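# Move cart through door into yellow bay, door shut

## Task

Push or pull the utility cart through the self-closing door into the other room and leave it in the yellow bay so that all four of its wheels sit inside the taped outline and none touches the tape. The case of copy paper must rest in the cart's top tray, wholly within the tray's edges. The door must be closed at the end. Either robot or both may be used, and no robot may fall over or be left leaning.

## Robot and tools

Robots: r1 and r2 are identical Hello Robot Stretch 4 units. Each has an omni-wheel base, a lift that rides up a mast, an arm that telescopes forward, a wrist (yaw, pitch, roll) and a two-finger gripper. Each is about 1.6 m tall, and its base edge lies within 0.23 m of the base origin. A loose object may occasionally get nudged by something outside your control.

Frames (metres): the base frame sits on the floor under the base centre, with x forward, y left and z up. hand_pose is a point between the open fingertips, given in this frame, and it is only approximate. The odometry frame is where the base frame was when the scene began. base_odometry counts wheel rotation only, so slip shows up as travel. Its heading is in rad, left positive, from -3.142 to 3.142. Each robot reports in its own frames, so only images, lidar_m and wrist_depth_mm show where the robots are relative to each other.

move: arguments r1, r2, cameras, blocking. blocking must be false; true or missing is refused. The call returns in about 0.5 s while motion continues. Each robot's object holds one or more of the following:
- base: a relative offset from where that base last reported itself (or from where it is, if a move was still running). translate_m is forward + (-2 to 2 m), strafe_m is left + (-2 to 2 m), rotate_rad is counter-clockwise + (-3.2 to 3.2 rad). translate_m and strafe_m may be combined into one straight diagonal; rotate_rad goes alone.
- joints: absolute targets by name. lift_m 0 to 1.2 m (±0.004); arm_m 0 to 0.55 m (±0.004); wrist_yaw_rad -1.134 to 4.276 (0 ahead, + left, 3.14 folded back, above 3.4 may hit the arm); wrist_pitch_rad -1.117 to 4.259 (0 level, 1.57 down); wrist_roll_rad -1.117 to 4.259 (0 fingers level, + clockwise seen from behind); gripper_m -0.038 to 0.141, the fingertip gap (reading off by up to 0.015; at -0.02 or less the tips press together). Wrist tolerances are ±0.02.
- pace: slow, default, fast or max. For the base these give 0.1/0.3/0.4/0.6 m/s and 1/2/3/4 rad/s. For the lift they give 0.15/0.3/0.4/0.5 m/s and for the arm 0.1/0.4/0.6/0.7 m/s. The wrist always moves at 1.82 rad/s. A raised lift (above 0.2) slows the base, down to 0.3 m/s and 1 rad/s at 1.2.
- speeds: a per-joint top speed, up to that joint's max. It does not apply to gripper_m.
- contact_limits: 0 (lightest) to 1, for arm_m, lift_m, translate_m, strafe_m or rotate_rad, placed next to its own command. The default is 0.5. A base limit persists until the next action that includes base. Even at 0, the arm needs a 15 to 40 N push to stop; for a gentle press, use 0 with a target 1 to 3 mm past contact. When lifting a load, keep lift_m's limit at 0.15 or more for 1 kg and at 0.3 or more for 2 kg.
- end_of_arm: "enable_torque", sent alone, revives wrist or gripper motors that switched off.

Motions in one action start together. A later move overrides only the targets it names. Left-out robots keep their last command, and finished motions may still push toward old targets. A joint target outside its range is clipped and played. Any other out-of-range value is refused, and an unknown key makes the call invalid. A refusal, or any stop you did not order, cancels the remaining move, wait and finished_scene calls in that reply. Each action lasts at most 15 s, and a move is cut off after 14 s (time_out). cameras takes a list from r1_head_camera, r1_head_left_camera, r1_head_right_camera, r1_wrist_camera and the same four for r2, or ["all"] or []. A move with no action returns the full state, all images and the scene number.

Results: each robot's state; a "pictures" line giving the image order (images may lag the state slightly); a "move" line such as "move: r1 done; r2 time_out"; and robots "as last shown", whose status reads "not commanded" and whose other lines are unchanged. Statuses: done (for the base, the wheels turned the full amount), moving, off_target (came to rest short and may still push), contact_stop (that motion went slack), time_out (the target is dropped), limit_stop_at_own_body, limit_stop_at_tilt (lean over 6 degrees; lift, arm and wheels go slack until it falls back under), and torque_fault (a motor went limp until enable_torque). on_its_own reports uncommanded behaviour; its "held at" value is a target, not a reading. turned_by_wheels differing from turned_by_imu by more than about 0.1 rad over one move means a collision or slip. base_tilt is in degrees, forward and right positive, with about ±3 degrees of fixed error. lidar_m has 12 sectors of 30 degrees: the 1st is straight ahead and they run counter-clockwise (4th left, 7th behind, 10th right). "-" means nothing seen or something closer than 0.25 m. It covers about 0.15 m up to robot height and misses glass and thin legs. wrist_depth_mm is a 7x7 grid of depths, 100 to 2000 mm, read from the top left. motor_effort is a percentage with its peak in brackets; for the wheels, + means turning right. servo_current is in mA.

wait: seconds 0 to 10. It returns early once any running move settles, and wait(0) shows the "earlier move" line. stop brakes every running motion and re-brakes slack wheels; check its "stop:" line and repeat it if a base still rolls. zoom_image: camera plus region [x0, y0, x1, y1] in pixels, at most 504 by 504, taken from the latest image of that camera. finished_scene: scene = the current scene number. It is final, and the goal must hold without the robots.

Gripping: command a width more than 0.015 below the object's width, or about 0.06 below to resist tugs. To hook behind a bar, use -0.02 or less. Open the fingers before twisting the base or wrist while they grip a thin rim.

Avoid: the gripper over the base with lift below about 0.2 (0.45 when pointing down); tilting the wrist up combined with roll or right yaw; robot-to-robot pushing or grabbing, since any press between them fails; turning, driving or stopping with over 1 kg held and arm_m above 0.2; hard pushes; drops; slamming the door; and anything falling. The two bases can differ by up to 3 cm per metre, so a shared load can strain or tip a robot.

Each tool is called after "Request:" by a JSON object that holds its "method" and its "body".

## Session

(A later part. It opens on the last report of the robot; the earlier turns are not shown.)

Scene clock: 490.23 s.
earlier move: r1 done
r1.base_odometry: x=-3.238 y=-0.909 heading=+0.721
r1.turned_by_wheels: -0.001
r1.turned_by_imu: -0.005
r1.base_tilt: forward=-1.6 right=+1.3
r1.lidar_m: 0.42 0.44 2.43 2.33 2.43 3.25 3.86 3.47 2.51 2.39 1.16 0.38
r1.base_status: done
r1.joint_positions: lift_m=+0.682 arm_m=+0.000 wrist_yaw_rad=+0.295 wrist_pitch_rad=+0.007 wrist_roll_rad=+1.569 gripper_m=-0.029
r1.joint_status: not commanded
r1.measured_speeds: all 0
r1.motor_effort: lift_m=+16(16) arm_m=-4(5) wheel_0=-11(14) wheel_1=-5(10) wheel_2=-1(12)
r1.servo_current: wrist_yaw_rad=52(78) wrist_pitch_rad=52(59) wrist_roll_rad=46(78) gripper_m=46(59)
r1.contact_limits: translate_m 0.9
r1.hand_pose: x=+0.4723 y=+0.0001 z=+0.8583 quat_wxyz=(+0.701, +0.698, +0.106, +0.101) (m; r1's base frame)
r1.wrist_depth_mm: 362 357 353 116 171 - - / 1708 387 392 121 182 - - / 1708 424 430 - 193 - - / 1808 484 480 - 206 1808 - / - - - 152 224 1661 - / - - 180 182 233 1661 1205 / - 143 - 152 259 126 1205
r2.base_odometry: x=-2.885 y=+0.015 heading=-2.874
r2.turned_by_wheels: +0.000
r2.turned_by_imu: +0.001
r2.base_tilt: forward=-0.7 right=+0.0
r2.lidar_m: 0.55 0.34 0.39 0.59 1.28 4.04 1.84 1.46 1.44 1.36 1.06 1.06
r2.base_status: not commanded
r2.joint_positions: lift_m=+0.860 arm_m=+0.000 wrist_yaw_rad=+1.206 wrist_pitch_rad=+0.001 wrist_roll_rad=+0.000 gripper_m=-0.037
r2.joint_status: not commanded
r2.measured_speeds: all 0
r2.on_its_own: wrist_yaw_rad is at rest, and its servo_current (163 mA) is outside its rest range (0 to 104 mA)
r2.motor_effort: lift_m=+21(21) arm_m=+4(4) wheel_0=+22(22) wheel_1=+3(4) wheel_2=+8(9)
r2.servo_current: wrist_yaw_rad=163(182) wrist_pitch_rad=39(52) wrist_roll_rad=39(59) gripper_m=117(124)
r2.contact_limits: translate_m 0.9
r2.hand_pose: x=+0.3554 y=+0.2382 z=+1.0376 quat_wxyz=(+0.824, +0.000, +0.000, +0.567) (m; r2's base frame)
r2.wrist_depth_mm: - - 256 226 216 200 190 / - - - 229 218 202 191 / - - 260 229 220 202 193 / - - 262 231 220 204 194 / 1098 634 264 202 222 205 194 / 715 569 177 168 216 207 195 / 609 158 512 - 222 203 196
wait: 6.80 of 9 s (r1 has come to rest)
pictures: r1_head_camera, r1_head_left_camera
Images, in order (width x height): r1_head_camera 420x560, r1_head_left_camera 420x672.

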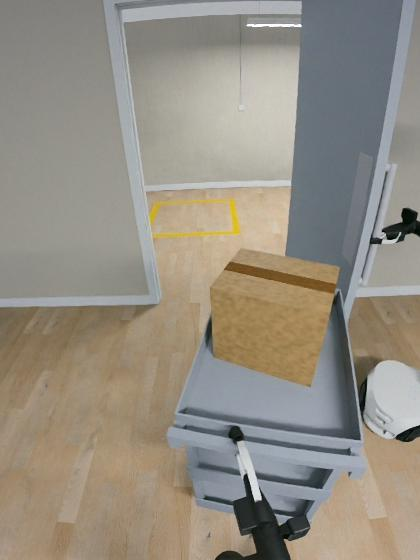

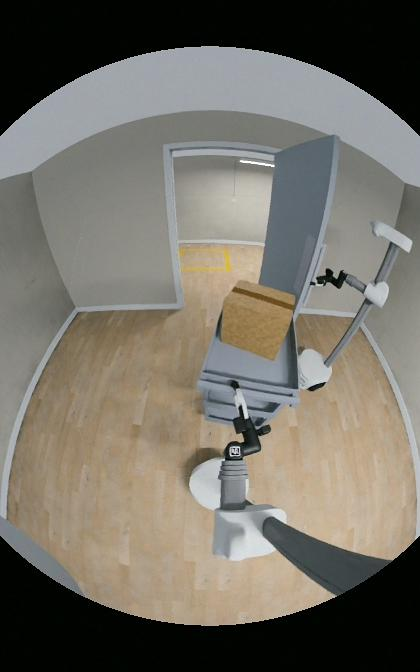

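Request:
{"method": "move", "body": {"blocking": false, "r1": {"base":{"translate_m":-0.35,"strafe_m":-0.26},"contact_limits":{"translate_m":0.9},"pace":"slow"}}}

Request:
{"method": "wait", "body": {"seconds": 9, "cameras": ["r1_head_camera"]}}

Scene clock: 505.53 s.
move: r1 moving
r1.base_odometry: x=-3.241 y=-0.922 heading=+0.721
r1.turned_by_wheels: +0.000
r1.turned_by_imu: +0.000
r1.base_tilt: forward=-1.6 right=+1.3
r1.lidar_m: 0.42 0.47 2.46 2.33 2.41 3.26 3.85 3.49 2.50 2.38 1.16 0.41
r1.base_status: translate_m moving; strafe_m moving
r1.joint_positions: lift_m=+0.682 arm_m=+0.000 wrist_yaw_rad=+0.295 wrist_pitch_rad=+0.007 wrist_roll_rad=+1.569 gripper_m=-0.029
r1.joint_status: not commanded
r1.measured_speeds: translate_m=-0.042 strafe_m=-0.031 rotate_rad=+0.001 lift_m=+0.000 arm_m=+0.000 wrist_yaw_rad=+0.000 wrist_pitch_rad=+0.000 wrist_roll_rad=+0.000
r1.motor_effort: lift_m=+16(16) arm_m=-4(4) wheel_0=-1(10) wheel_1=-7(10) wheel_2=+8(8)
r1.servo_current: wrist_yaw_rad=59(78) wrist_pitch_rad=52(52) wrist_roll_rad=59(59) gripper_m=52(59)
r1.contact_limits: translate_m 0.9
r1.hand_pose: x=+0.4723 y=+0.0001 z=+0.8583 quat_wxyz=(+0.701, +0.698, +0.106, +0.101) (m; r1's base frame)
r1.wrist_depth_mm: 362 357 349 112 170 171 - / 1708 387 387 121 181 - - / 1708 424 430 - 193 - - / 1808 492 480 - 205 1756 - / - - - 151 223 1618 - / - - 181 - 233 1661 1255 / - - 179 152 260 310 1182
r2.base_odometry: x=-2.885 y=+0.015 heading=-2.874
r2.turned_by_wheels: +0.000
r2.turned_by_imu: +0.000
r2.base_tilt: forward=-0.7 right=+0.0
r2.lidar_m: 0.52 0.36 0.41 0.60 1.24 4.05 1.87 1.46 1.42 1.36 1.07 1.06
r2.base_status: not commanded
r2.joint_positions: lift_m=+0.860 arm_m=+0.000 wrist_yaw_rad=+1.206 wrist_pitch_rad=+0.001 wrist_roll_rad=+0.000 gripper_m=-0.037
r2.joint_status: not commanded
r2.measured_speeds: all 0
r2.motor_effort: lift_m=+21(21) arm_m=+4(4) wheel_0=+21(22) wheel_1=+4(4) wheel_2=+8(8)
r2.servo_current: wrist_yaw_rad=169(176) wrist_pitch_rad=39(46) wrist_roll_rad=46(52) gripper_m=117(124)
r2.contact_limits: translate_m 0.9
r2.hand_pose: x=+0.3554 y=+0.2382 z=+1.0376 quat_wxyz=(+0.824, +0.000, +0.000, +0.567) (m; r2's base frame)
r2.wrist_depth_mm: - - 258 227 216 201 190 / - - - 229 218 202 191 / - - 260 229 219 203 193 / - - 512 231 220 204 193 / 1098 627 264 202 222 205 194 / 788 554 177 168 216 207 196 / 597 158 512 - 222 202 195
pictures: none

Scene clock: 510.60 s.
earlier move: r1 done
r1.base_odometry: x=-3.329 y=-1.335 heading=+0.722
r1.turned_by_wheels: +0.001
r1.turned_by_imu: +0.000
r1.base_tilt: forward=-1.6 right=+1.2
r1.lidar_m: 0.39 0.40 2.70 2.56 2.69 3.53 3.48 3.12 2.24 2.13 2.21 0.41
r1.base_status: done
r1.joint_positions: lift_m=+0.682 arm_m=+0.000 wrist_yaw_rad=+0.305 wrist_pitch_rad=+0.007 wrist_roll_rad=+1.569 gripper_m=-0.029
r1.joint_status: not commanded
r1.measured_speeds: all 0
r1.motor_effort: lift_m=+16(16) arm_m=-4(4) wheel_0=+6(12) wheel_1=-1(11) wheel_2=+5(10)
r1.servo_current: wrist_yaw_rad=46(78) wrist_pitch_rad=52(59) wrist_roll_rad=65(65) gripper_m=52(59)
r1.contact_limits: translate_m 0.9
r1.hand_pose: x=+0.4722 y=+0.0032 z=+0.8583 quat_wxyz=(+0.700, +0.698, +0.110, +0.105) (m; r1's base frame)
r1.wrist_depth_mm: - 384 452 147 204 - - / - 402 399 151 208 - - / - 421 427 154 215 - - / - 455 449 160 221 - - / - 488 480 164 229 - - / - - 500 184 232 1808 - / - - 175 152 240 1464 1229
r2.base_odometry: x=-2.885 y=+0.015 heading=-2.874
r2.turned_by_wheels: +0.000
r2.turned_by_imu: +0.001
r2.base_tilt: forward=-0.7 right=+0.0
r2.lidar_m: 0.56 0.36 0.43 0.49 0.70 4.04 1.84 1.47 1.41 1.39 1.09 1.05
r2.base_status: not commanded
r2.joint_positions: lift_m=+0.860 arm_m=+0.000 wrist_yaw_rad=+1.206 wrist_pitch_rad=+0.001 wrist_roll_rad=+0.000 gripper_m=-0.037
r2.joint_status: not commanded
r2.measured_speeds: all 0
r2.on_its_own: wrist_yaw_rad is at rest, and its servo_current (176 mA) is outside its rest range (0 to 104 mA)
r2.motor_effort: lift_m=+21(21) arm_m=+4(4) wheel_0=+22(22) wheel_1=+3(4) wheel_2=+8(9)
r2.servo_current: wrist_yaw_rad=176(182) wrist_pitch_rad=39(46) wrist_roll_rad=39(65) gripper_m=124(130)
r2.contact_limits: translate_m 0.9
r2.hand_pose: x=+0.3554 y=+0.2382 z=+1.0376 quat_wxyz=(+0.824, +0.000, +0.000, +0.567) (m; r2's base frame)
r2.wrist_depth_mm: - - 258 226 216 200 190 / - - - 229 218 201 191 / - - 260 229 220 204 192 / - - - 231 220 204 193 / 597 723 264 203 222 204 194 / 591 683 177 168 216 206 195 / 574 143 1921 - 220 202 196
wait: 5.07 of 9 s (r1 has come to rest)
pictures: r1_head_camera
Images, in order (width x height): r1_head_camera 420x560.

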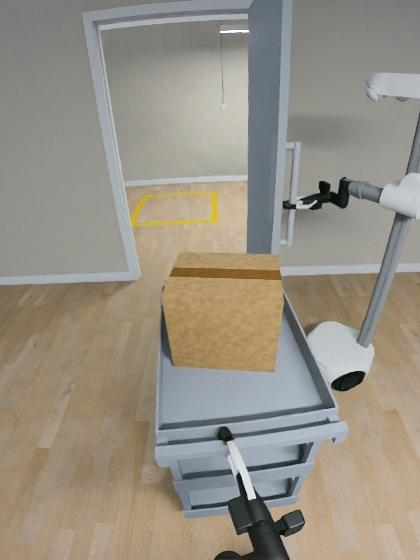

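Request:
{"method": "move", "body": {"blocking": false, "r1": {"base":{"translate_m":0.5,"strafe_m":0.06},"contact_limits":{"translate_m":0.9},"pace":"slow"}}}

Request:
{"method": "wait", "body": {"seconds": 9, "cameras": ["r1_head_camera"]}}

Scene clock: 519.40 s.
move: r1 moving
r1.base_odometry: x=-3.321 y=-1.326 heading=+0.723
r1.turned_by_wheels: +0.001
r1.turned_by_imu: +0.001
r1.base_tilt: forward=-1.6 right=+1.3
r1.lidar_m: 0.40 0.41 2.71 2.58 2.68 3.56 3.49 3.11 2.25 2.13 2.20 0.43
r1.base_status: translate_m moving; strafe_m moving
r1.joint_positions: lift_m=+0.682 arm_m=+0.000 wrist_yaw_rad=+0.305 wrist_pitch_rad=+0.007 wrist_roll_rad=+1.569 gripper_m=-0.029
r1.joint_status: not commanded
r1.measured_speeds: translate_m=+0.048 strafe_m=+0.006 rotate_rad=+0.001 lift_m=+0.000 arm_m=+0.000 wrist_yaw_rad=+0.000 wrist_pitch_rad=+0.000 wrist_roll_rad=+0.000
r1.motor_effort: lift_m=+16(16) arm_m=+4(4) wheel_0=+9(11) wheel_1=+8(10) wheel_2=-7(8)
r1.servo_current: wrist_yaw_rad=52(72) wrist_pitch_rad=59(59) wrist_roll_rad=46(78) gripper_m=46(59)
r1.contact_limits: translate_m 0.9
r1.hand_pose: x=+0.4722 y=+0.0032 z=+0.8583 quat_wxyz=(+0.700, +0.698, +0.110, +0.105) (m; r1's base frame)
r1.wrist_depth_mm: - 387 397 145 202 - - / 1921 397 399 150 207 - - / - 418 424 154 213 - - / - 455 452 158 220 - - / - 488 484 163 227 1808 - / - - 504 183 232 1756 - / - - 177 154 241 1499 1229
r2.base_odometry: x=-2.885 y=+0.015 heading=-2.874
r2.turned_by_wheels: +0.000
r2.turned_by_imu: +0.000
r2.base_tilt: forward=-0.7 right=+0.0
r2.lidar_m: 0.53 0.33 0.41 0.49 0.73 4.07 1.84 1.47 1.43 1.38 1.07 1.06
r2.base_status: not commanded
r2.joint_positions: lift_m=+0.860 arm_m=+0.000 wrist_yaw_rad=+1.206 wrist_pitch_rad=+0.001 wrist_roll_rad=+0.000 gripper_m=-0.037
r2.joint_status: not commanded
r2.measured_speeds: all 0
r2.motor_effort: lift_m=+21(21) arm_m=+4(4) wheel_0=+21(22) wheel_1=+4(4) wheel_2=+8(9)
r2.servo_current: wrist_yaw_rad=163(169) wrist_pitch_rad=39(46) wrist_roll_rad=46(52) gripper_m=117(124)
r2.contact_limits: translate_m 0.9
r2.hand_pose: x=+0.3554 y=+0.2382 z=+1.0376 quat_wxyz=(+0.824, +0.000, +0.000, +0.567) (m; r2's base frame)
r2.wrist_depth_mm: - - 257 228 216 200 190 / - - - 229 218 202 191 / - - 260 229 219 204 192 / - - - 231 220 204 193 / 585 723 263 203 221 204 193 / 585 661 176 168 216 206 195 / 564 143 668 - 221 202 196
pictures: none

Scene clock: 525.20 s.
earlier move: r1 done
r1.base_odometry: x=-2.994 y=-0.960 heading=+0.723
r1.turned_by_wheels: +0.000
r1.turned_by_imu: -0.002
r1.base_tilt: forward=-1.6 right=+1.3
r1.lidar_m: 0.41 0.40 2.64 2.55 2.64 3.52 4.04 3.17 2.32 2.17 0.91 0.43
r1.base_status: done
r1.joint_positions: lift_m=+0.682 arm_m=+0.000 wrist_yaw_rad=+0.297 wrist_pitch_rad=+0.007 wrist_roll_rad=+1.569 gripper_m=-0.029
r1.joint_status: not commanded
r1.measured_speeds: all 0
r1.motor_effort: lift_m=+16(16) arm_m=+4(4) wheel_0=+4(11) wheel_1=+5(10) wheel_2=-4(12)
r1.servo_current: wrist_yaw_rad=46(85) wrist_pitch_rad=52(59) wrist_roll_rad=52(78) gripper_m=52(59)
r1.contact_limits: translate_m 0.9
r1.hand_pose: x=+0.4722 y=+0.0009 z=+0.8583 quat_wxyz=(+0.700, +0.698, +0.107, +0.102) (m; r1's base frame)
r1.wrist_depth_mm: - 379 384 - 198 - - / - 397 397 147 204 - - / - 421 427 151 210 - - / - 452 452 157 217 - - / 1756 500 488 162 226 - - / - - 183 183 230 1661 1308 / - 137 167 148 241 1464 1255
r2.base_odometry: x=-2.885 y=+0.015 heading=-2.875
r2.turned_by_wheels: -0.001
r2.turned_by_imu: +0.001
r2.base_tilt: forward=-0.7 right=+0.0
r2.lidar_m: 0.53 0.35 0.41 0.48 0.91 4.05 1.83 1.48 1.42 1.37 1.06 1.05
r2.base_status: not commanded
r2.joint_positions: lift_m=+0.860 arm_m=+0.000 wrist_yaw_rad=+1.206 wrist_pitch_rad=+0.001 wrist_roll_rad=+0.000 gripper_m=-0.037
r2.joint_status: not commanded
r2.measured_speeds: all 0
r2.on_its_own: wrist_yaw_rad is at rest, and its servo_current (169 mA) is outside its rest range (0 to 104 mA)
r2.motor_effort: lift_m=+21(21) arm_m=+4(4) wheel_0=+16(22) wheel_1=+4(4) wheel_2=+6(9)
r2.servo_current: wrist_yaw_rad=169(182) wrist_pitch_rad=39(52) wrist_roll_rad=46(65) gripper_m=104(124)
r2.contact_limits: translate_m 0.9
r2.hand_pose: x=+0.3554 y=+0.2382 z=+1.0376 quat_wxyz=(+0.824, +0.000, +0.000, +0.567) (m; r2's base frame)
r2.wrist_depth_mm: - - 255 228 216 200 189 / - - 258 229 216 200 190 / - - 257 229 217 202 191 / - - 262 232 218 204 193 / - - 259 213 220 204 193 / 723 609 175 179 218 205 195 / 544 146 418 - 220 202 195
wait: 5.80 of 9 s (r1 has come to rest)
pictures: r1_head_camera
Images, in order (width x height): r1_head_camera 420x560.

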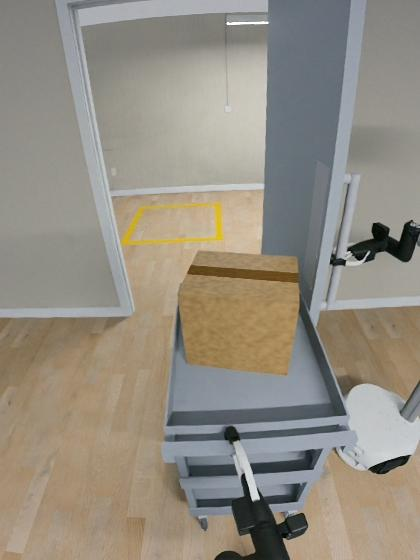

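Request:
{"method": "move", "body": {"blocking": false, "r2": {"base":{"translate_m":0.0,"strafe_m":-0.22},"contact_limits":{"translate_m":0.9},"joints":{"wrist_yaw_rad":1.38},"speeds":{"wrist_yaw_rad":0.09},"pace":"slow"}}}

Request:
{"method": "wait", "body": {"seconds": 6, "cameras": ["r1_head_camera","r2_wrist_camera","r2_head_left_camera"]}}

Scene clock: 539.17 s.
move: r2 moving
r1: as last shown
r1.turned_by_imu: +0.000
r1.base_tilt: forward=-1.6 right=+1.2
r1.lidar_m: 0.40 0.41 2.65 2.53 2.61 3.53 4.03 3.19 2.30 2.20 0.94 0.43
r1.motor_effort: lift_m=+16(16) arm_m=+4(4) wheel_0=+4(5) wheel_1=+5(5) wheel_2=-3(4)
r1.servo_current: wrist_yaw_rad=26(59) wrist_pitch_rad=46(65) wrist_roll_rad=46(59) gripper_m=52(52)
r1.contact_limits: translate_m 0.9
r1.wrist_depth_mm: - 382 382 - 198 - - / - 394 399 148 205 - - / - 418 424 152 211 - - / - 459 455 157 218 - - / 1756 500 488 162 227 - - / - - 181 182 230 1661 1255 / - 137 167 151 242 1464 1255
r2.base_odometry: x=-2.888 y=+0.028 heading=-2.873
r2.turned_by_wheels: +0.002
r2.turned_by_imu: +0.004
r2.base_tilt: forward=-0.7 right=+0.0
r2.lidar_m: 0.54 0.34 0.41 0.48 0.97 3.98 1.83 1.46 1.42 1.37 1.07 1.04
r2.base_status: translate_m moving; strafe_m moving
r2.joint_positions: lift_m=+0.860 arm_m=+0.000 wrist_yaw_rad=+1.239 wrist_pitch_rad=+0.001 wrist_roll_rad=+0.000 gripper_m=-0.037
r2.joint_status: wrist_yaw_rad moving
r2.measured_speeds: translate_m=+0.000 strafe_m=-0.056 rotate_rad=+0.001 lift_m=+0.000 arm_m=+0.000 wrist_yaw_rad=+0.095 wrist_pitch_rad=+0.000 wrist_roll_rad=+0.000
r2.motor_effort: lift_m=+21(21) arm_m=+4(4) wheel_0=+29(29) wheel_1=-3(4) wheel_2=+0(6)
r2.servo_current: wrist_yaw_rad=143(156) wrist_pitch_rad=39(46) wrist_roll_rad=52(52) gripper_m=98(111)
r2.contact_limits: translate_m 0.9
r2.hand_pose: x=+0.3475 y=+0.2442 z=+1.0376 quat_wxyz=(+0.814, +0.000, +0.000, +0.581) (m; r2's base frame)
r2.wrist_depth_mm: - - 260 226 216 200 189 / - - 263 228 218 201 189 / - - 265 230 219 202 190 / - - 413 231 220 203 191 / 854 - 418 202 222 204 193 / 741 640 178 166 215 205 193 / 530 139 439 - 220 201 195
pictures: none

Scene clock: 542.13 s.
earlier move: r2 off_target
r1.base_odometry: x=-2.994 y=-0.960 heading=+0.723
r1.turned_by_wheels: +0.000
r1.turned_by_imu: +0.000
r1.base_tilt: forward=-1.6 right=+1.3
r1.lidar_m: 0.41 0.42 2.66 2.54 2.63 3.53 4.00 3.18 2.29 2.19 1.08 0.44
r1.base_status: not commanded
r1.joint_positions: lift_m=+0.682 arm_m=+0.000 wrist_yaw_rad=+0.297 wrist_pitch_rad=+0.007 wrist_roll_rad=+1.569 gripper_m=-0.029
r1.joint_status: not commanded
r1.measured_speeds: all 0
r1.motor_effort: lift_m=+16(16) arm_m=+4(4) wheel_0=+4(5) wheel_1=+5(5) wheel_2=-3(4)
r1.servo_current: wrist_yaw_rad=26(65) wrist_pitch_rad=46(65) wrist_roll_rad=33(72) gripper_m=52(59)
r1.contact_limits: translate_m 0.9
r1.hand_pose: x=+0.4722 y=+0.0009 z=+0.8583 quat_wxyz=(+0.700, +0.698, +0.107, +0.102) (m; r1's base frame)
r1.wrist_depth_mm: - 382 382 - 198 - - / - 394 397 147 204 - - / - 421 427 151 210 - - / - 455 455 157 218 - - / 1756 496 484 162 226 - - / - - 182 183 231 1661 1336 / - 137 167 151 242 1430 1255
r2.base_odometry: x=-2.943 y=+0.226 heading=-2.872
r2.turned_by_wheels: +0.000
r2.turned_by_imu: +0.134
r2.base_tilt: forward=-0.7 right=+0.0
r2.lidar_m: 0.55 0.33 0.40 0.70 4.86 2.69 1.53 1.29 1.28 1.11 0.95 0.93
r2.base_status: done
r2.joint_positions: lift_m=+0.860 arm_m=+0.000 wrist_yaw_rad=+1.402 wrist_pitch_rad=+0.001 wrist_roll_rad=+0.000 gripper_m=-0.037
r2.joint_status: wrist_yaw_rad off_target (ended at +1.402, target +1.380)
r2.measured_speeds: all 0
r2.on_its_own: wrist_yaw_rad is at rest, and its servo_current (130 mA) is outside its rest range (0 to 104 mA)
r2.motor_effort: lift_m=+21(21) arm_m=+4(4) wheel_0=+20(33) wheel_1=+3(8) wheel_2=+4(13)
r2.servo_current: wrist_yaw_rad=130(163) wrist_pitch_rad=39(46) wrist_roll_rad=52(59) gripper_m=104(117)
r2.contact_limits: translate_m 0.9
r2.hand_pose: x=+0.3055 y=+0.2696 z=+1.0376 quat_wxyz=(+0.764, +0.000, +0.000, +0.645) (m; r2's base frame)
r2.wrist_depth_mm: - - - 227 211 188 173 / - - - 228 213 189 175 / - - - 229 215 191 176 / - - - 176 215 194 179 / - - 991 173 216 191 178 / - - 179 166 206 193 179 / - - 615 - 215 188 179
wait: 2.97 of 6 s (r2 has come to rest)
pictures: r1_head_camera, r2_head_left_camera, r2_wrist_camera
Images, in order (width x height): r1_head_camera 420x560, r2_head_left_camera 420x672, r2_wrist_camera 616x392.

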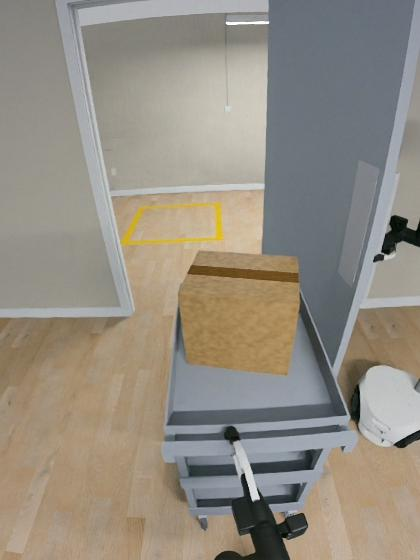

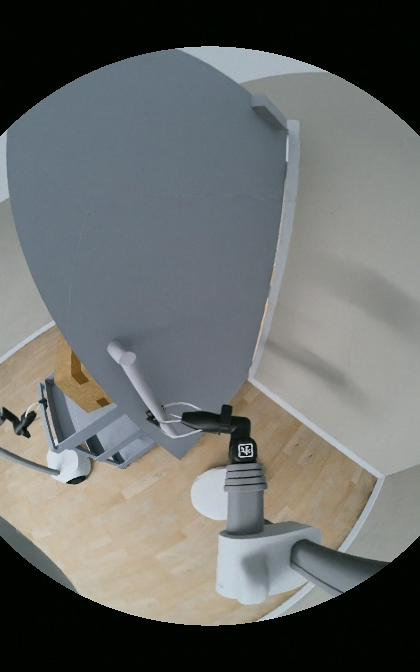

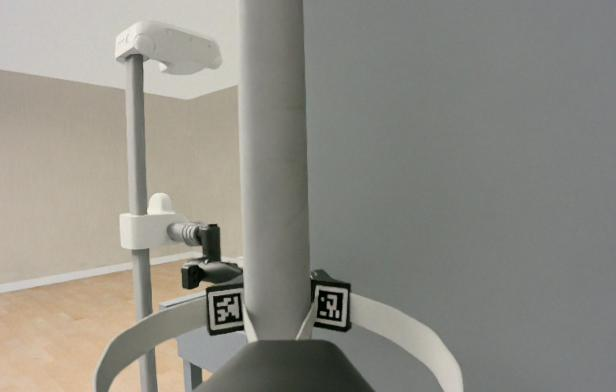

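Request:
{"method": "move", "body": {"blocking": false, "r1": {"base":{"strafe_m":-0.13},"contact_limits":{"strafe_m":0.9},"pace":"slow"}}}

Request:
{"method": "wait", "body": {"seconds": 4}}

Request:
{"method": "move", "body": {"blocking": false, "r1": {"base":{"translate_m":0.4,"strafe_m":0.08},"contact_limits":{"translate_m":0.9},"pace":"slow"}}}

Request:
{"method": "wait", "body": {"seconds": 8, "cameras": ["r1_head_camera"]}}

Scene clock: 549.93 s.
move: r1 moving
r1.base_odometry: x=-2.984 y=-0.971 heading=+0.723
r1.turned_by_wheels: +0.000
r1.turned_by_imu: +0.000
r1.base_tilt: forward=-1.6 right=+1.3
r1.lidar_m: 0.41 0.43 2.62 2.55 2.66 3.56 4.03 3.17 2.28 2.17 1.11 0.43
r1.base_status: strafe_m moving
r1.joint_positions: lift_m=+0.682 arm_m=+0.000 wrist_yaw_rad=+0.298 wrist_pitch_rad=+0.007 wrist_roll_rad=+1.569 gripper_m=-0.029
r1.joint_status: not commanded
r1.measured_speeds: translate_m=-0.001 strafe_m=-0.057 rotate_rad=+0.003 lift_m=+0.000 arm_m=+0.000 wrist_yaw_rad=+0.025 wrist_pitch_rad=+0.000 wrist_roll_rad=+0.000
r1.motor_effort: lift_m=+16(16) arm_m=+4(4) wheel_0=+6(9) wheel_1=-5(7) wheel_2=+1(2)
r1.servo_current: wrist_yaw_rad=59(59) wrist_pitch_rad=52(52) wrist_roll_rad=52(52) gripper_m=46(52)
r1.contact_limits: strafe_m 0.9
r1.hand_pose: x=+0.4722 y=+0.0012 z=+0.8583 quat_wxyz=(+0.700, +0.698, +0.107, +0.103) (m; r1's base frame)
r1.wrist_depth_mm: - 375 377 189 193 - - / - 392 394 196 200 - - / - 421 424 - 208 - - / - 459 459 154 216 - - / 1808 496 500 160 224 1618 - / - - 181 183 231 1618 1308 / - 136 166 150 244 1464 1255
r2.base_odometry: x=-2.943 y=+0.226 heading=-2.872
r2.turned_by_wheels: +0.000
r2.turned_by_imu: +0.000
r2.base_tilt: forward=-0.7 right=+0.0
r2.lidar_m: 0.54 0.32 0.40 0.69 4.85 2.72 1.51 1.29 1.30 1.11 0.95 0.93
r2.base_status: not commanded
r2.joint_positions: lift_m=+0.860 arm_m=+0.000 wrist_yaw_rad=+1.402 wrist_pitch_rad=+0.001 wrist_roll_rad=+0.000 gripper_m=-0.037
r2.joint_status: not commanded
r2.measured_speeds: all 0
r2.motor_effort: lift_m=+21(21) arm_m=+4(4) wheel_0=+20(20) wheel_1=+3(3) wheel_2=+4(4)
r2.servo_current: wrist_yaw_rad=130(137) wrist_pitch_rad=39(46) wrist_roll_rad=59(59) gripper_m=111(111)
r2.contact_limits: translate_m 0.9
r2.hand_pose: x=+0.3055 y=+0.2696 z=+1.0376 quat_wxyz=(+0.764, +0.000, +0.000, +0.645) (m; r2's base frame)
r2.wrist_depth_mm: - - - 225 211 188 174 / - - - 227 212 189 174 / - - - 229 214 190 176 / - - - 230 216 194 - / - - 976 174 216 192 178 / - - 177 166 206 193 179 / - - 621 - 215 187 179
pictures: none

Scene clock: 551.87 s.
earlier move: r1 done
r1.base_odometry: x=-2.908 y=-1.057 heading=+0.723
r1.turned_by_wheels: +0.000
r1.turned_by_imu: +0.000
r1.base_tilt: forward=-1.6 right=+1.3
r1.lidar_m: 0.39 0.40 2.66 2.66 2.76 3.71 4.01 2.99 2.16 2.04 1.10 0.44
r1.base_status: done
r1.joint_positions: lift_m=+0.682 arm_m=+0.000 wrist_yaw_rad=+0.307 wrist_pitch_rad=+0.007 wrist_roll_rad=+1.569 gripper_m=-0.029
r1.joint_status: not commanded
r1.measured_speeds: all 0
r1.motor_effort: lift_m=+16(16) arm_m=-3(4) wheel_0=+5(14) wheel_1=-3(7) wheel_2=+3(4)
r1.servo_current: wrist_yaw_rad=39(72) wrist_pitch_rad=52(59) wrist_roll_rad=39(65) gripper_m=46(59)
r1.contact_limits: strafe_m 0.9
r1.hand_pose: x=+0.4722 y=+0.0037 z=+0.8583 quat_wxyz=(+0.700, +0.698, +0.110, +0.106) (m; r1's base frame)
r1.wrist_depth_mm: - - - 214 216 - - / - 410 410 217 219 - - / - 427 430 163 224 - - / 1756 452 455 165 226 - - / 1756 473 473 167 229 - - / - 496 484 183 231 1708 - / - 136 166 152 236 1464 1281
r2.base_odometry: x=-2.943 y=+0.226 heading=-2.872
r2.turned_by_wheels: +0.000
r2.turned_by_imu: +0.000
r2.base_tilt: forward=-0.6 right=+0.0
r2.lidar_m: 0.54 0.32 0.39 0.58 1.18 2.65 1.50 1.31 1.28 1.12 0.95 0.94
r2.base_status: not commanded
r2.joint_positions: lift_m=+0.860 arm_m=+0.000 wrist_yaw_rad=+1.402 wrist_pitch_rad=+0.001 wrist_roll_rad=+0.000 gripper_m=-0.037
r2.joint_status: not commanded
r2.measured_speeds: all 0
r2.on_its_own: wrist_yaw_rad is at rest, and its servo_current (130 mA) is outside its rest range (0 to 104 mA)
r2.motor_effort: lift_m=+21(21) arm_m=+4(4) wheel_0=+20(21) wheel_1=+3(4) wheel_2=+4(4)
r2.servo_current: wrist_yaw_rad=130(137) wrist_pitch_rad=39(46) wrist_roll_rad=46(59) gripper_m=104(117)
r2.contact_limits: translate_m 0.9
r2.hand_pose: x=+0.3055 y=+0.2696 z=+1.0376 quat_wxyz=(+0.764, +0.000, +0.000, +0.645) (m; r2's base frame)
r2.wrist_depth_mm: - - - 224 211 187 174 / - - - 227 212 189 175 / - - - 228 214 190 176 / - - - 230 216 193 - / - 1078 - 174 216 191 178 / - 1098 177 166 206 193 179 / - 564 508 - 214 187 179
wait: 1.93 of 4 s (r1 has come to rest)
pictures: none

Scene clock: 552.37 s.
move: r1 moving
r1.base_odometry: x=-2.900 y=-1.048 heading=+0.723
r1.turned_by_wheels: +0.000
r1.turned_by_imu: +0.000
r1.base_tilt: forward=-1.6 right=+1.2
r1.lidar_m: 0.38 0.37 2.61 2.66 2.74 3.73 4.02 3.01 2.18 2.05 1.07 0.45
r1.base_status: translate_m moving; strafe_m moving
r1.joint_positions: lift_m=+0.682 arm_m=+0.000 wrist_yaw_rad=+0.303 wrist_pitch_rad=+0.007 wrist_roll_rad=+1.569 gripper_m=-0.029
r1.joint_status: not commanded
r1.measured_speeds: translate_m=+0.049 strafe_m=+0.009 rotate_rad=-0.001 lift_m=+0.000 arm_m=+0.000 wrist_yaw_rad=-0.020 wrist_pitch_rad=+0.000 wrist_roll_rad=+0.000
r1.motor_effort: lift_m=+16(16) arm_m=+1(4) wheel_0=+7(8) wheel_1=+8(8) wheel_2=-9(9)
r1.servo_current: wrist_yaw_rad=59(59) wrist_pitch_rad=52(59) wrist_roll_rad=59(65) gripper_m=46(59)
r1.contact_limits: translate_m 0.9
r1.hand_pose: x=+0.4722 y=+0.0027 z=+0.8583 quat_wxyz=(+0.700, +0.698, +0.109, +0.104) (m; r1's base frame)
r1.wrist_depth_mm: - - - 215 216 - - / - 410 410 217 220 - - / - 424 430 221 223 - - / - 449 452 165 226 - - / 1708 473 473 167 230 - - / 1756 488 484 185 232 1661 - / - 137 165 151 236 1464 1308
r2.base_odometry: x=-2.943 y=+0.226 heading=-2.872
r2.turned_by_wheels: +0.000
r2.turned_by_imu: +0.000
r2.base_tilt: forward=-0.7 right=+0.0
r2.lidar_m: 0.53 0.32 0.39 0.59 1.19 2.66 1.51 1.28 1.28 1.11 0.94 0.93
r2.base_status: not commanded
r2.joint_positions: lift_m=+0.860 arm_m=+0.000 wrist_yaw_rad=+1.402 wrist_pitch_rad=+0.001 wrist_roll_rad=+0.000 gripper_m=-0.037
r2.joint_status: not commanded
r2.measured_speeds: all 0
r2.motor_effort: lift_m=+21(21) arm_m=+4(4) wheel_0=+20(20) wheel_1=+3(3) wheel_2=+4(4)
r2.servo_current: wrist_yaw_rad=137(137) wrist_pitch_rad=39(46) wrist_roll_rad=52(52) gripper_m=111(111)
r2.contact_limits: translate_m 0.9
r2.hand_pose: x=+0.3055 y=+0.2696 z=+1.0376 quat_wxyz=(+0.764, +0.000, +0.000, +0.645) (m; r2's base frame)
r2.wrist_depth_mm: - - - 224 211 187 174 / - - - 227 212 189 175 / - - - 229 214 191 176 / - - - 230 215 194 - / - 1098 - 174 216 191 178 / - 1098 178 166 206 193 178 / - 559 508 - 213 188 179
pictures: none

Scene clock: 557.20 s.
earlier move: r1 done
r1.base_odometry: x=-2.661 y=-0.733 heading=+0.723
r1.turned_by_wheels: +0.000
r1.turned_by_imu: -0.003
r1.base_tilt: forward=-1.6 right=+1.3
r1.lidar_m: 0.40 0.41 2.07 2.58 2.70 3.59 - 3.09 2.26 2.14 0.75 0.44
r1.base_status: done
r1.joint_positions: lift_m=+0.682 arm_m=+0.000 wrist_yaw_rad=+0.295 wrist_pitch_rad=+0.007 wrist_roll_rad=+1.569 gripper_m=-0.029
r1.joint_status: not commanded
r1.measured_speeds: all 0
r1.motor_effort: lift_m=+16(16) arm_m=+4(4) wheel_0=+3(8) wheel_1=+4(8) wheel_2=-6(13)
r1.servo_current: wrist_yaw_rad=46(72) wrist_pitch_rad=46(59) wrist_roll_rad=46(78) gripper_m=46(59)
r1.contact_limits: translate_m 0.9
r1.hand_pose: x=+0.4722 y=+0.0003 z=+0.8583 quat_wxyz=(+0.701, +0.698, +0.106, +0.102) (m; r1's base frame)
r1.wrist_depth_mm: - 384 387 146 203 - - / - 397 399 150 208 - - / - 427 427 154 213 - - / - 452 452 158 220 - - / - 488 484 163 226 1863 - / - - 208 183 230 1808 - / - 138 167 151 240 - 1229
r2.base_odometry: x=-2.943 y=+0.226 heading=-2.872
r2.turned_by_wheels: +0.000
r2.turned_by_imu: +0.001
r2.base_tilt: forward=-0.7 right=+0.0
r2.lidar_m: 0.53 0.35 0.39 0.81 4.87 2.64 1.50 1.29 1.28 1.10 0.95 0.94
r2.base_status: not commanded
r2.joint_positions: lift_m=+0.860 arm_m=+0.000 wrist_yaw_rad=+1.402 wrist_pitch_rad=+0.001 wrist_roll_rad=+0.000 gripper_m=-0.037
r2.joint_status: not commanded
r2.measured_speeds: all 0
r2.on_its_own: wrist_yaw_rad is at rest, and its servo_current (130 mA) is outside its rest range (0 to 104 mA)
r2.motor_effort: lift_m=+21(21) arm_m=+4(4) wheel_0=+20(20) wheel_1=+3(4) wheel_2=+4(5)
r2.servo_current: wrist_yaw_rad=130(143) wrist_pitch_rad=39(46) wrist_roll_rad=39(65) gripper_m=104(117)
r2.contact_limits: translate_m 0.9
r2.hand_pose: x=+0.3055 y=+0.2696 z=+1.0376 quat_wxyz=(+0.764, +0.000, +0.000, +0.645) (m; r2's base frame)
r2.wrist_depth_mm: - - 866 224 210 187 173 / - - 878 226 211 187 174 / - - 878 227 216 190 176 / - - 878 229 214 191 - / - - 878 203 215 191 178 / - - 176 167 206 193 178 / - - 917 - 215 187 179
wait: 4.83 of 8 s (r1 has come to rest)
pictures: r1_head_camera
Images, in order (width x height): r1_head_camera 420x560.

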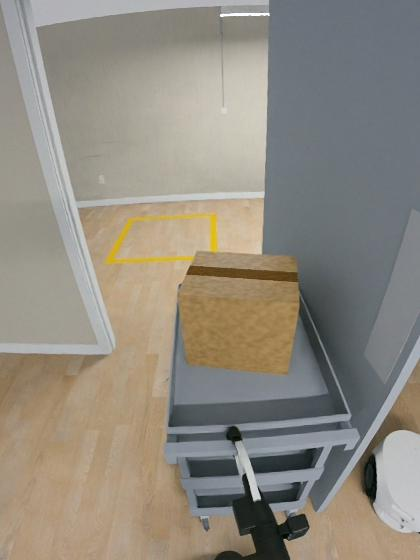

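Request:
{"method": "move", "body": {"blocking": false, "r1": {"base":{"translate_m":-0.2,"strafe_m":-0.17},"contact_limits":{"translate_m":0.9},"pace":"slow"}}}

Request:
{"method": "wait", "body": {"seconds": 5, "cameras": ["r1_head_camera"]}}

Scene clock: 569.47 s.
move: r1 moving
r1.base_odometry: x=-2.663 y=-0.746 heading=+0.724
r1.turned_by_wheels: +0.000
r1.turned_by_imu: +0.000
r1.base_tilt: forward=-1.6 right=+1.3
r1.lidar_m: 0.40 0.42 2.10 2.60 2.69 3.66 - 3.08 2.21 2.08 0.77 0.43
r1.base_status: translate_m moving; strafe_m moving
r1.joint_positions: lift_m=+0.682 arm_m=+0.000 wrist_yaw_rad=+0.297 wrist_pitch_rad=+0.007 wrist_roll_rad=+1.569 gripper_m=-0.029
r1.joint_status: not commanded
r1.measured_speeds: translate_m=-0.040 strafe_m=-0.034 rotate_rad=+0.003 lift_m=+0.000 arm_m=+0.000 wrist_yaw_rad=+0.002 wrist_pitch_rad=+0.000 wrist_roll_rad=+0.000
r1.motor_effort: lift_m=+16(16) arm_m=-4(4) wheel_0=+5(5) wheel_1=-6(8) wheel_2=+6(8)
r1.servo_current: wrist_yaw_rad=59(65) wrist_pitch_rad=46(52) wrist_roll_rad=59(59) gripper_m=52(52)
r1.contact_limits: translate_m 0.9
r1.hand_pose: x=+0.4723 y=+0.0009 z=+0.8583 quat_wxyz=(+0.700, +0.698, +0.107, +0.102) (m; r1's base frame)
r1.wrist_depth_mm: - 384 384 146 203 - - / - 399 402 150 208 - - / - 427 427 154 213 - - / - 455 455 158 220 - - / - 488 484 163 228 1756 - / - - 208 183 230 1618 - / - 136 160 150 240 - 1255
r2.base_odometry: x=-2.943 y=+0.226 heading=-2.872
r2.turned_by_wheels: +0.000
r2.turned_by_imu: +0.001
r2.base_tilt: forward=-0.7 right=+0.0
r2.lidar_m: 0.53 0.32 0.40 0.79 4.87 2.68 1.51 1.29 1.28 1.11 0.93 0.94
r2.base_status: not commanded
r2.joint_positions: lift_m=+0.860 arm_m=+0.000 wrist_yaw_rad=+1.402 wrist_pitch_rad=+0.001 wrist_roll_rad=+0.000 gripper_m=-0.037
r2.joint_status: not commanded
r2.measured_speeds: all 0
r2.motor_effort: lift_m=+21(21) arm_m=+4(4) wheel_0=+20(20) wheel_1=+3(3) wheel_2=+4(4)
r2.servo_current: wrist_yaw_rad=124(137) wrist_pitch_rad=46(46) wrist_roll_rad=52(65) gripper_m=104(111)
r2.contact_limits: translate_m 0.9
r2.hand_pose: x=+0.3055 y=+0.2696 z=+1.0376 quat_wxyz=(+0.764, +0.000, +0.000, +0.645) (m; r2's base frame)
r2.wrist_depth_mm: - - 854 224 210 187 174 / - - - 227 211 189 175 / - - - 228 213 190 176 / - - 891 230 215 193 - / - - 904 175 216 192 178 / - - 176 166 206 193 178 / - - 904 - 213 188 179
pictures: none

Scene clock: 572.83 s.
earlier move: r1 done
r1.base_odometry: x=-2.698 y=-0.993 heading=+0.724
r1.turned_by_wheels: +0.000
r1.turned_by_imu: -0.001
r1.base_tilt: forward=-1.5 right=+1.2
r1.lidar_m: 0.41 0.38 2.38 2.77 2.85 3.84 - 2.84 2.09 1.95 0.82 0.47
r1.base_status: done
r1.joint_positions: lift_m=+0.682 arm_m=+0.000 wrist_yaw_rad=+0.303 wrist_pitch_rad=+0.007 wrist_roll_rad=+1.569 gripper_m=-0.029
r1.joint_status: not commanded
r1.measured_speeds: all 0
r1.motor_effort: lift_m=+16(16) arm_m=-4(4) wheel_0=+3(9) wheel_1=-3(9) wheel_2=+6(11)
r1.servo_current: wrist_yaw_rad=59(78) wrist_pitch_rad=52(59) wrist_roll_rad=46(72) gripper_m=59(65)
r1.contact_limits: translate_m 0.9
r1.hand_pose: x=+0.4723 y=+0.0025 z=+0.8583 quat_wxyz=(+0.700, +0.698, +0.109, +0.104) (m; r1's base frame)
r1.wrist_depth_mm: 535 525 530 229 230 564 - / - 424 424 170 230 - - / - 430 433 229 231 - - / - 445 449 171 232 - - / - 469 466 171 233 - - / 1708 484 473 184 233 - - / - 143 158 152 233 530 -
r2.base_odometry: x=-2.943 y=+0.226 heading=-2.873
r2.turned_by_wheels: +0.000
r2.turned_by_imu: +0.000
r2.base_tilt: forward=-0.7 right=+0.0
r2.lidar_m: 0.53 0.32 0.40 0.42 4.87 2.71 1.50 1.28 1.30 1.11 0.95 0.93
r2.base_status: not commanded
r2.joint_positions: lift_m=+0.860 arm_m=+0.000 wrist_yaw_rad=+1.402 wrist_pitch_rad=+0.001 wrist_roll_rad=+0.000 gripper_m=-0.037
r2.joint_status: not commanded
r2.measured_speeds: all 0
r2.on_its_own: wrist_yaw_rad is at rest, and its servo_current (137 mA) is outside its rest range (0 to 104 mA)
r2.motor_effort: lift_m=+21(21) arm_m=+4(4) wheel_0=+17(20) wheel_1=+3(3) wheel_2=+4(5)
r2.servo_current: wrist_yaw_rad=137(143) wrist_pitch_rad=39(46) wrist_roll_rad=59(65) gripper_m=104(117)
r2.contact_limits: translate_m 0.9
r2.hand_pose: x=+0.3055 y=+0.2696 z=+1.0376 quat_wxyz=(+0.764, +0.000, +0.000, +0.645) (m; r2's base frame)
r2.wrist_depth_mm: - - - 223 208 186 172 / - - - 224 209 187 173 / - - - 225 214 189 174 / - - - 227 215 189 - / - 891 - 204 213 190 176 / - 891 176 168 204 191 177 / - 436 480 - 212 186 178
wait: 3.37 of 5 s (r1 has come to rest)
pictures: r1_head_camera
Images, in order (width x height): r1_head_camera 420x560.

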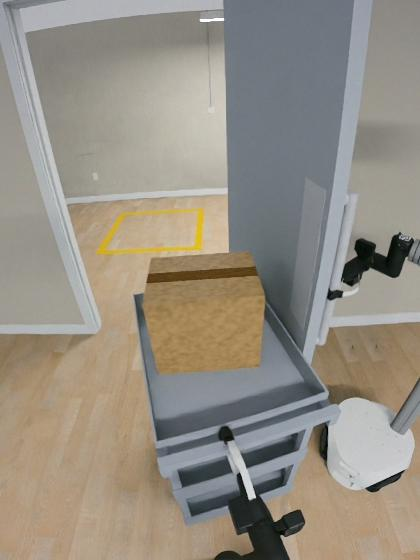

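Request:
{"method": "move", "body": {"blocking": false, "r1": {"base":{"translate_m":0.48,"strafe_m":0.14},"contact_limits":{"translate_m":0.9},"pace":"slow"}}}

Request:
{"method": "wait", "body": {"seconds": 8, "cameras": ["r1_head_camera"]}}

Scene clock: 581.87 s.
move: r1 moving
r1.base_odometry: x=-2.691 y=-0.982 heading=+0.724
r1.turned_by_wheels: +0.001
r1.turned_by_imu: +0.000
r1.base_tilt: forward=-1.6 right=+1.2
r1.lidar_m: 0.39 0.39 2.35 2.76 2.85 3.85 - 2.91 2.07 1.95 0.82 0.46
r1.base_status: translate_m moving; strafe_m moving
r1.joint_positions: lift_m=+0.682 arm_m=+0.000 wrist_yaw_rad=+0.303 wrist_pitch_rad=+0.007 wrist_roll_rad=+1.569 gripper_m=-0.029
r1.joint_status: not commanded
r1.measured_speeds: translate_m=+0.049 strafe_m=+0.015 rotate_rad=+0.003 lift_m=+0.000 arm_m=+0.000 wrist_yaw_rad=+0.000 wrist_pitch_rad=+0.000 wrist_roll_rad=+0.000
r1.motor_effort: lift_m=+16(16) arm_m=+4(4) wheel_0=+7(7) wheel_1=+8(8) wheel_2=-8(9)
r1.servo_current: wrist_yaw_rad=52(52) wrist_pitch_rad=46(59) wrist_roll_rad=46(65) gripper_m=46(59)
r1.contact_limits: translate_m 0.9
r1.hand_pose: x=+0.4722 y=+0.0025 z=+0.8583 quat_wxyz=(+0.700, +0.698, +0.109, +0.104) (m; r1's base frame)
r1.wrist_depth_mm: 535 525 535 227 228 - - / - 421 418 168 229 - - / - 430 433 228 229 - - / - 445 445 228 230 - - / - 466 462 169 231 - - / 1661 484 473 183 231 - - / - 144 166 153 233 530 1308
r2.base_odometry: x=-2.943 y=+0.226 heading=-2.873
r2.turned_by_wheels: +0.000
r2.turned_by_imu: +0.001
r2.base_tilt: forward=-0.7 right=+0.1
r2.lidar_m: 0.53 0.33 0.37 0.44 4.89 2.72 1.52 1.29 1.28 1.11 0.93 0.92
r2.base_status: not commanded
r2.joint_positions: lift_m=+0.860 arm_m=+0.000 wrist_yaw_rad=+1.402 wrist_pitch_rad=+0.001 wrist_roll_rad=+0.000 gripper_m=-0.037
r2.joint_status: not commanded
r2.measured_speeds: all 0
r2.motor_effort: lift_m=+21(21) arm_m=+4(4) wheel_0=+17(18) wheel_1=+3(3) wheel_2=+5(5)
r2.servo_current: wrist_yaw_rad=130(143) wrist_pitch_rad=46(46) wrist_roll_rad=52(59) gripper_m=104(111)
r2.contact_limits: translate_m 0.9
r2.hand_pose: x=+0.3055 y=+0.2696 z=+1.0376 quat_wxyz=(+0.764, +0.000, +0.000, +0.645) (m; r2's base frame)
r2.wrist_depth_mm: - - - 223 208 186 173 / - - - 225 210 187 173 / - - - 225 215 190 175 / - - - 228 216 190 - / - 904 - 203 213 190 177 / - 891 177 167 204 191 177 / - 157 466 - 213 187 178
pictures: none

Scene clock: 587.60 s.
earlier move: r1 done
r1.base_odometry: x=-2.431 y=-0.570 heading=+0.723
r1.turned_by_wheels: -0.001
r1.turned_by_imu: +0.000
r1.base_tilt: forward=-1.6 right=+1.3
r1.lidar_m: 0.39 0.39 1.68 2.60 2.74 3.67 - 3.07 2.22 0.64 0.40 0.45
r1.base_status: done
r1.joint_positions: lift_m=+0.682 arm_m=+0.000 wrist_yaw_rad=+0.298 wrist_pitch_rad=+0.007 wrist_roll_rad=+1.569 gripper_m=-0.029
r1.joint_status: not commanded
r1.measured_speeds: all 0
r1.motor_effort: lift_m=+16(16) arm_m=+4(4) wheel_0=+0(13) wheel_1=+3(10) wheel_2=-6(10)
r1.servo_current: wrist_yaw_rad=59(72) wrist_pitch_rad=52(59) wrist_roll_rad=59(65) gripper_m=52(59)
r1.contact_limits: translate_m 0.9
r1.hand_pose: x=+0.4722 y=+0.0010 z=+0.8583 quat_wxyz=(+0.700, +0.698, +0.107, +0.102) (m; r1's base frame)
r1.wrist_depth_mm: 544 535 544 219 220 615 - / - 413 418 220 222 - - / - 427 433 223 224 - - / - 445 445 166 228 - - / - 469 469 167 229 - - / - - 206 181 229 1708 - / - - 183 - 234 128 1255
r2.base_odometry: x=-2.943 y=+0.226 heading=-2.873
r2.turned_by_wheels: +0.000
r2.turned_by_imu: +0.001
r2.base_tilt: forward=-0.7 right=+0.0
r2.lidar_m: 0.53 0.33 0.37 0.73 4.87 2.69 1.50 1.29 1.25 1.11 0.93 0.93
r2.base_status: not commanded
r2.joint_positions: lift_m=+0.860 arm_m=+0.000 wrist_yaw_rad=+1.402 wrist_pitch_rad=+0.001 wrist_roll_rad=+0.000 gripper_m=-0.037
r2.joint_status: not commanded
r2.measured_speeds: all 0
r2.on_its_own: wrist_yaw_rad is at rest, and its servo_current (137 mA) is outside its rest range (0 to 104 mA)
r2.motor_effort: lift_m=+21(21) arm_m=+3(4) wheel_0=+17(18) wheel_1=+3(4) wheel_2=+4(5)
r2.servo_current: wrist_yaw_rad=137(150) wrist_pitch_rad=39(46) wrist_roll_rad=46(59) gripper_m=98(117)
r2.contact_limits: translate_m 0.9
r2.hand_pose: x=+0.3055 y=+0.2696 z=+1.0376 quat_wxyz=(+0.764, +0.000, +0.000, +0.645) (m; r2's base frame)
r2.wrist_depth_mm: - - - 224 209 187 173 / - - - 226 211 187 174 / - - - 227 216 190 176 / - - - 229 214 190 - / - - - 176 216 191 178 / - - 177 166 206 193 178 / - - - - 214 187 179
wait: 5.73 of 8 s (r1 has come to rest)
pictures: r1_head_camera
Images, in order (width x height): r1_head_camera 420x560.

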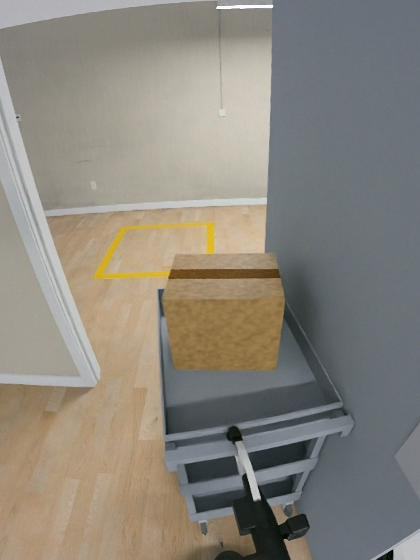

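Request:
{"method": "move", "body": {"blocking": false, "r1": {"base":{"translate_m":0.45,"strafe_m":0.05},"contact_limits":{"translate_m":0.9},"pace":"slow"}}}

Request:
{"method": "wait", "body": {"seconds": 8, "cameras": ["r1_head_camera"]}}

Scene clock: 599.10 s.
move: r1 moving
r1.base_odometry: x=-2.423 y=-0.561 heading=+0.723
r1.turned_by_wheels: +0.000
r1.turned_by_imu: +0.000
r1.base_tilt: forward=-1.6 right=+1.2
r1.lidar_m: 0.37 0.38 1.66 2.62 2.72 3.67 - 3.06 2.22 0.65 0.40 0.43
r1.base_status: translate_m moving; strafe_m moving
r1.joint_positions: lift_m=+0.682 arm_m=+0.000 wrist_yaw_rad=+0.297 wrist_pitch_rad=+0.007 wrist_roll_rad=+1.569 gripper_m=-0.029
r1.joint_status: not commanded
r1.measured_speeds: translate_m=+0.049 strafe_m=+0.006 rotate_rad=+0.000 lift_m=+0.000 arm_m=+0.000 wrist_yaw_rad=+0.000 wrist_pitch_rad=+0.000 wrist_roll_rad=+0.000
r1.motor_effort: lift_m=+16(16) arm_m=+4(4) wheel_0=+2(4) wheel_1=+5(6) wheel_2=-11(12)
r1.servo_current: wrist_yaw_rad=26(72) wrist_pitch_rad=52(59) wrist_roll_rad=52(72) gripper_m=52(52)
r1.contact_limits: translate_m 0.9
r1.hand_pose: x=+0.4722 y=+0.0009 z=+0.8583 quat_wxyz=(+0.700, +0.698, +0.107, +0.102) (m; r1's base frame)
r1.wrist_depth_mm: 544 530 539 220 220 609 - / - 413 413 220 222 - - / - 430 430 222 224 - - / - 445 445 166 226 - - / - 473 469 167 229 - - / - - 480 182 230 1708 - / - - 184 - 234 1430 1281
r2.base_odometry: x=-2.943 y=+0.226 heading=-2.873
r2.turned_by_wheels: +0.000
r2.turned_by_imu: +0.000
r2.base_tilt: forward=-0.7 right=+0.0
r2.lidar_m: 0.54 0.33 0.40 0.75 4.86 2.70 1.53 1.28 1.28 1.11 0.94 0.95
r2.base_status: not commanded
r2.joint_positions: lift_m=+0.860 arm_m=+0.000 wrist_yaw_rad=+1.402 wrist_pitch_rad=+0.001 wrist_roll_rad=+0.000 gripper_m=-0.037
r2.joint_status: not commanded
r2.measured_speeds: all 0
r2.motor_effort: lift_m=+21(21) arm_m=+4(4) wheel_0=+17(18) wheel_1=+3(3) wheel_2=+4(4)
r2.servo_current: wrist_yaw_rad=130(150) wrist_pitch_rad=39(52) wrist_roll_rad=39(59) gripper_m=104(111)
r2.contact_limits: translate_m 0.9
r2.hand_pose: x=+0.3055 y=+0.2696 z=+1.0376 quat_wxyz=(+0.764, +0.000, +0.000, +0.645) (m; r2's base frame)
r2.wrist_depth_mm: - - - 224 210 187 173 / - - - 226 211 189 175 / - - - 228 216 190 175 / - - - 229 215 191 - / - - - 177 215 191 177 / - - 177 166 206 193 179 / - - - - 213 187 179
pictures: none

Scene clock: 604.40 s.
earlier move: r1 done
r1.base_odometry: x=-2.128 y=-0.234 heading=+0.725
r1.turned_by_wheels: +0.001
r1.turned_by_imu: +0.003
r1.base_tilt: forward=-1.6 right=+1.2
r1.lidar_m: 0.41 0.39 1.07 2.59 2.68 3.63 - 3.09 0.39 0.33 0.33 0.43
r1.base_status: done
r1.joint_positions: lift_m=+0.682 arm_m=+0.000 wrist_yaw_rad=+0.308 wrist_pitch_rad=+0.007 wrist_roll_rad=+1.569 gripper_m=-0.029
r1.joint_status: not commanded
r1.measured_speeds: all 0
r1.motor_effort: lift_m=+16(16) arm_m=+4(4) wheel_0=+12(16) wheel_1=+6(11) wheel_2=-2(12)
r1.servo_current: wrist_yaw_rad=59(78) wrist_pitch_rad=46(59) wrist_roll_rad=52(72) gripper_m=52(65)
r1.contact_limits: translate_m 0.9
r1.hand_pose: x=+0.4722 y=+0.0041 z=+0.8583 quat_wxyz=(+0.700, +0.698, +0.111, +0.106) (m; r1's base frame)
r1.wrist_depth_mm: - - - 205 207 - - / - 402 402 - 211 - - / - 418 424 213 217 - - / - 445 445 160 223 - - / - 477 473 164 227 - - / - - 496 183 231 1756 - / - - 176 149 238 1499 1229
r2.base_odometry: x=-2.943 y=+0.226 heading=-2.873
r2.turned_by_wheels: +0.000
r2.turned_by_imu: +0.001
r2.base_tilt: forward=-0.6 right=+0.0
r2.lidar_m: 0.52 0.35 0.39 3.99 4.87 2.69 1.53 1.28 1.29 1.10 0.95 0.95
r2.base_status: not commanded
r2.joint_positions: lift_m=+0.860 arm_m=+0.000 wrist_yaw_rad=+1.402 wrist_pitch_rad=+0.001 wrist_roll_rad=+0.000 gripper_m=-0.037
r2.joint_status: not commanded
r2.measured_speeds: all 0
r2.on_its_own: wrist_yaw_rad is at rest, and its servo_current (130 mA) is outside its rest range (0 to 104 mA)
r2.motor_effort: lift_m=+21(21) arm_m=+4(4) wheel_0=+17(18) wheel_1=+3(4) wheel_2=+4(5)
r2.servo_current: wrist_yaw_rad=130(150) wrist_pitch_rad=39(52) wrist_roll_rad=33(65) gripper_m=117(117)
r2.contact_limits: translate_m 0.9
r2.hand_pose: x=+0.3055 y=+0.2696 z=+1.0376 quat_wxyz=(+0.764, +0.000, +0.000, +0.645) (m; r2's base frame)
r2.wrist_depth_mm: - - - 224 210 187 173 / - - - 227 211 188 174 / - - - 228 216 190 176 / - - - 230 214 190 - / - - - 176 216 191 177 / - - 177 166 206 192 178 / - - - - 213 187 178
wait: 5.30 of 8 s (r1 has come to rest)
pictures: r1_head_camera
Images, in order (width x height): r1_head_camera 420x560.

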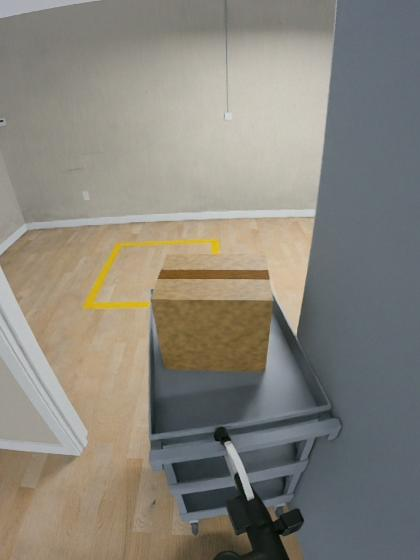

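Request:
{"method": "move", "body": {"blocking": false, "r1": {"base":{"translate_m":0.5,"strafe_m":0.06},"contact_limits":{"translate_m":0.9},"pace":"slow"}}}

Request:
{"method": "wait", "body": {"seconds": 8, "cameras": ["r1_head_camera"]}}

Scene clock: 613.03 s.
move: r1 moving
r1.base_odometry: x=-2.119 y=-0.225 heading=+0.726
r1.turned_by_wheels: +0.001
r1.turned_by_imu: +0.001
r1.base_tilt: forward=-1.6 right=+1.3
r1.lidar_m: 0.39 0.40 1.04 2.56 2.67 3.63 - 3.10 0.38 0.33 0.34 0.39
r1.base_status: translate_m moving; strafe_m moving
r1.joint_positions: lift_m=+0.682 arm_m=+0.000 wrist_yaw_rad=+0.308 wrist_pitch_rad=+0.007 wrist_roll_rad=+1.569 gripper_m=-0.029
r1.joint_status: not commanded
r1.measured_speeds: translate_m=+0.047 strafe_m=+0.006 rotate_rad=+0.000 lift_m=+0.000 arm_m=+0.000 wrist_yaw_rad=+0.000 wrist_pitch_rad=+0.000 wrist_roll_rad=+0.000
r1.motor_effort: lift_m=+16(16) arm_m=+4(4) wheel_0=+10(16) wheel_1=+9(9) wheel_2=-5(8)
r1.servo_current: wrist_yaw_rad=59(91) wrist_pitch_rad=52(52) wrist_roll_rad=46(65) gripper_m=52(59)
r1.contact_limits: translate_m 0.9
r1.hand_pose: x=+0.4722 y=+0.0041 z=+0.8583 quat_wxyz=(+0.700, +0.698, +0.111, +0.106) (m; r1's base frame)
r1.wrist_depth_mm: - - - 205 206 - - / - 404 399 - 211 - - / - 421 427 213 216 - - / - 449 449 160 222 - - / - 477 477 164 227 - - / - - 492 182 231 1756 - / - - 177 148 236 1464 1229
r2.base_odometry: x=-2.943 y=+0.226 heading=-2.873
r2.turned_by_wheels: +0.000
r2.turned_by_imu: +0.000
r2.base_tilt: forward=-0.7 right=+0.0
r2.lidar_m: 0.55 0.34 0.40 4.02 4.88 2.74 1.52 1.28 1.26 1.12 0.93 0.95
r2.base_status: not commanded
r2.joint_positions: lift_m=+0.860 arm_m=+0.000 wrist_yaw_rad=+1.402 wrist_pitch_rad=+0.001 wrist_roll_rad=+0.000 gripper_m=-0.037
r2.joint_status: not commanded
r2.measured_speeds: all 0
r2.motor_effort: lift_m=+21(21) arm_m=+4(4) wheel_0=+17(18) wheel_1=+3(3) wheel_2=+4(4)
r2.servo_current: wrist_yaw_rad=117(143) wrist_pitch_rad=39(46) wrist_roll_rad=39(52) gripper_m=104(111)
r2.contact_limits: translate_m 0.9
r2.hand_pose: x=+0.3055 y=+0.2696 z=+1.0376 quat_wxyz=(+0.764, +0.000, +0.000, +0.645) (m; r2's base frame)
r2.wrist_depth_mm: - - - 224 210 187 173 / - - - 226 211 187 174 / - - - 227 216 190 175 / - - - 230 214 191 - / - - - 176 215 191 177 / - - 177 166 206 193 178 / - - - - 214 188 179
pictures: none

Scene clock: 618.83 s.
earlier move: r1 done
r1.base_odometry: x=-1.793 y=+0.142 heading=+0.724
r1.turned_by_wheels: -0.001
r1.turned_by_imu: +0.002
r1.base_tilt: forward=-1.6 right=+1.3
r1.lidar_m: 0.40 0.37 0.68 1.07 2.63 3.57 - 0.57 0.34 0.30 0.30 0.39
r1.base_status: done
r1.joint_positions: lift_m=+0.682 arm_m=+0.000 wrist_yaw_rad=+0.298 wrist_pitch_rad=+0.007 wrist_roll_rad=+1.569 gripper_m=-0.029
r1.joint_status: not commanded
r1.measured_speeds: all 0
r1.motor_effort: lift_m=+16(16) arm_m=+4(4) wheel_0=-1(16) wheel_1=+3(11) wheel_2=-6(9)
r1.servo_current: wrist_yaw_rad=59(91) wrist_pitch_rad=46(65) wrist_roll_rad=39(78) gripper_m=59(65)
r1.contact_limits: translate_m 0.9
r1.hand_pose: x=+0.4722 y=+0.0012 z=+0.8583 quat_wxyz=(+0.700, +0.698, +0.107, +0.103) (m; r1's base frame)
r1.wrist_depth_mm: - - - 225 227 1661 - / - - - 167 228 - - / - 430 430 229 229 - - / - 442 445 169 230 - - / - 462 466 169 231 - - / - 488 208 184 232 831 - / - - 179 153 233 549 -
r2.base_odometry: x=-2.943 y=+0.226 heading=-2.873
r2.turned_by_wheels: +0.000
r2.turned_by_imu: +0.001
r2.base_tilt: forward=-0.7 right=+0.0
r2.lidar_m: 0.54 0.32 0.38 4.03 4.86 2.68 1.52 1.29 1.25 1.11 0.93 0.94
r2.base_status: not commanded
r2.joint_positions: lift_m=+0.860 arm_m=+0.000 wrist_yaw_rad=+1.402 wrist_pitch_rad=+0.001 wrist_roll_rad=+0.000 gripper_m=-0.037
r2.joint_status: not commanded
r2.measured_speeds: all 0
r2.on_its_own: wrist_yaw_rad is at rest, and its servo_current (137 mA) is outside its rest range (0 to 104 mA)
r2.motor_effort: lift_m=+21(21) arm_m=+4(4) wheel_0=+17(18) wheel_1=+3(4) wheel_2=+4(5)
r2.servo_current: wrist_yaw_rad=137(143) wrist_pitch_rad=46(46) wrist_roll_rad=46(65) gripper_m=104(117)
r2.contact_limits: translate_m 0.9
r2.hand_pose: x=+0.3055 y=+0.2696 z=+1.0376 quat_wxyz=(+0.764, +0.000, +0.000, +0.645) (m; r2's base frame)
r2.wrist_depth_mm: - - - 224 210 187 173 / - - - 227 212 189 174 / - - - 227 216 190 175 / - - - 229 214 191 - / - - - 175 215 192 178 / - - 177 166 206 193 178 / - - - - 213 187 179
wait: 5.80 of 8 s (r1 has come to rest)
pictures: r1_head_camera
Images, in order (width x height): r1_head_camera 420x560.

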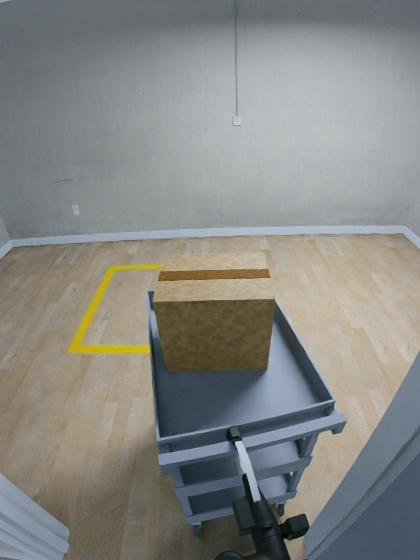

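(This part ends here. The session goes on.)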